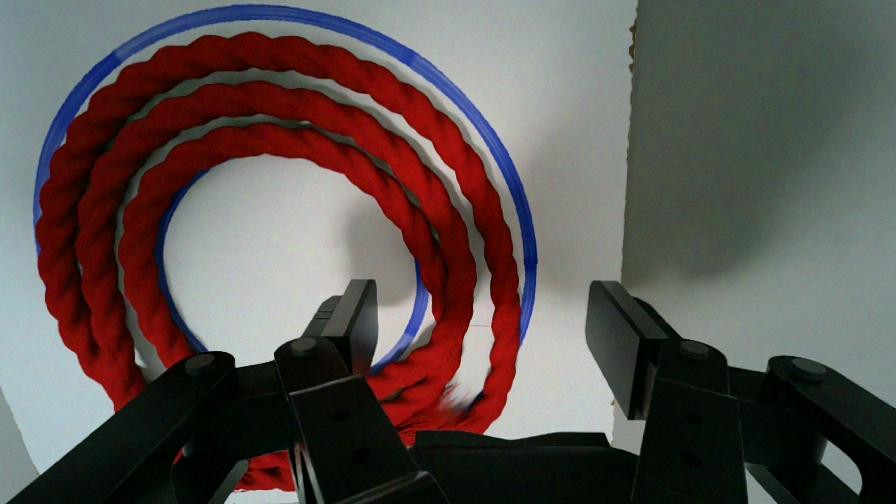

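>>> {"method": "move", "body": {
  "target": [
    [0,0,0,0,0,0,1,1,1,0.0440,-0.0098,0,0,0,-0.1389,0.5129,-0.8,0],
    [0,0,0,0,0,0,1,1,1,0.0440,-0.0098,0,0,0,-0.1389,-0.0376,-0.8,-1],
    [0,0,0,0,0,0,1,1,1,0.0440,-0.0098,0,0,0,-0.1389,0.5129,-0.8,0],
    [0,0,0,0,0,0,1,1,1,0.0798,-0.0372,0,0,0,-0.2778,0.5129,-0.8,0],
    [0,0,0,0,0,0,1,1,1,0.0798,-0.0372,0,0,0,-0.2778,-0.0376,-0.8,-1],
    [0,0,0,0,0,0,1,1,1,0.0798,-0.0372,0,0,0,-0.2778,0.5129,-0.8,0]
  ],
  "speed": [0.25,0.1,0.1,0.25,0.1,0.1]
}}

>>> {"method": "move", "body": {
  "target": [
    [0,0,0,0,0,0,1,1,1,0.0208,-0.0400,0,0,0,-0.1389,0.5129,-0.8,0],
    [0,0,0,0,0,0,1,1,1,0.0208,-0.0400,0,0,0,-0.1389,-0.0165,-0.8,-1],
    [0,0,0,0,0,0,1,1,1,0.0208,-0.0400,0,0,0,-0.1389,0.5129,-0.8,0],
    [0,0,0,0,0,0,1,1,1,0.0228,-0.0852,0,0,0,-0.2778,0.5129,-0.8,0],
    [0,0,0,0,0,0,1,1,1,0.0228,-0.0852,0,0,0,-0.2778,-0.0165,-0.8,-1],
    [0,0,0,0,0,0,1,1,1,0.0228,-0.0852,0,0,0,-0.2778,0.5129,-0.8,0]
  ],
  "speed": [0.25,0.1,0.1,0.25,0.1,0.1],
  "cameras": ["cam_right_wrist"]
}}

Scene clock: 801.13 s.
left_arm: end_effector_position=(+0.3000, +0.7009, +0.4499) position_measured=3 object_status=3 end_effector_quat_wxyz=(-0.010, +0.982, +0.189, -0.008) | right_arm: end_effector_position=(+0.6119, +0.0605, +0.0312) position_measured=64 object_status=0 end_effector_quat_wxyz=(+0.000, +0.422, +0.907, +0.000)
Joint positions: left_arm=[3.045 -2.179 2.172 -1.543 -1.556 2.663] | right_arm=[3.83 -0.937 1.733 -2.366 -1.572 1.562]
Joint torques (N m): left_arm=[15.62 14.42 -61.77 -5 -0.53 2] | right_arm=[-16.55 -75.1 -46.42 -0.1 0.02 1.55]
Hand target: left_arm +0.3000, +0.7009, +0.4499; -0.010, +0.982, +0.189, -0.008 | right_arm +0.6119, +0.0605, +0.0312; +0.000, +0.422, +0.907, +0.000
Off the commanded pose: left_arm 0.000 m, 0 deg | right_arm 0.000 m, 0 deg.
move: done

Scene clock: 808.53 s.
left_arm: end_effector_position=(+0.3000, +0.7009, +0.4499) position_measured=3 object_status=3 end_effector_quat_wxyz=(-0.010, +0.982, +0.189, -0.008) | right_arm: end_effector_position=(+0.6256, +0.0094, +0.0312) position_measured=64 object_status=0 end_effector_quat_wxyz=(+0.000, +0.766, +0.643, +0.000)
Joint positions: left_arm=[3.045 -2.179 2.172 -1.543 -1.556 2.663] | right_arm=[3.774 -0.972 1.799 -2.397 -1.571 2.379]
Joint torques (N m): left_arm=[12.94 14.04 -61.59 -4.98 -0.11 1.79] | right_arm=[-16.84 -108.11 -29.57 -14.12 0.02 1.61]
Hand target: left_arm +0.3000, +0.7009, +0.4499; -0.010, +0.982, +0.189, -0.008 | right_arm +0.6256, +0.0094, +0.0312; +0.000, +0.766, +0.643, +0.000
Off the commanded pose: left_arm 0.000 m, 0 deg | right_arm 0.000 m, 0 deg.
move: done
Images, in order (width x height): cam_right_wrist 896x504.

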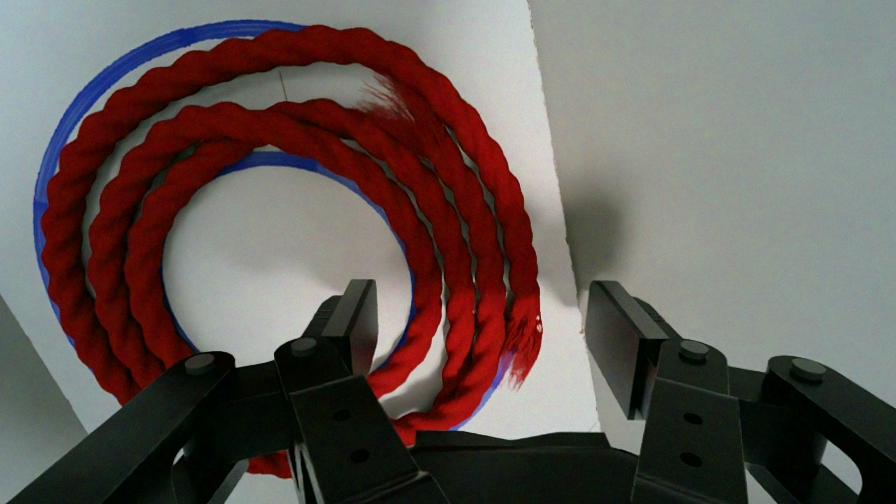

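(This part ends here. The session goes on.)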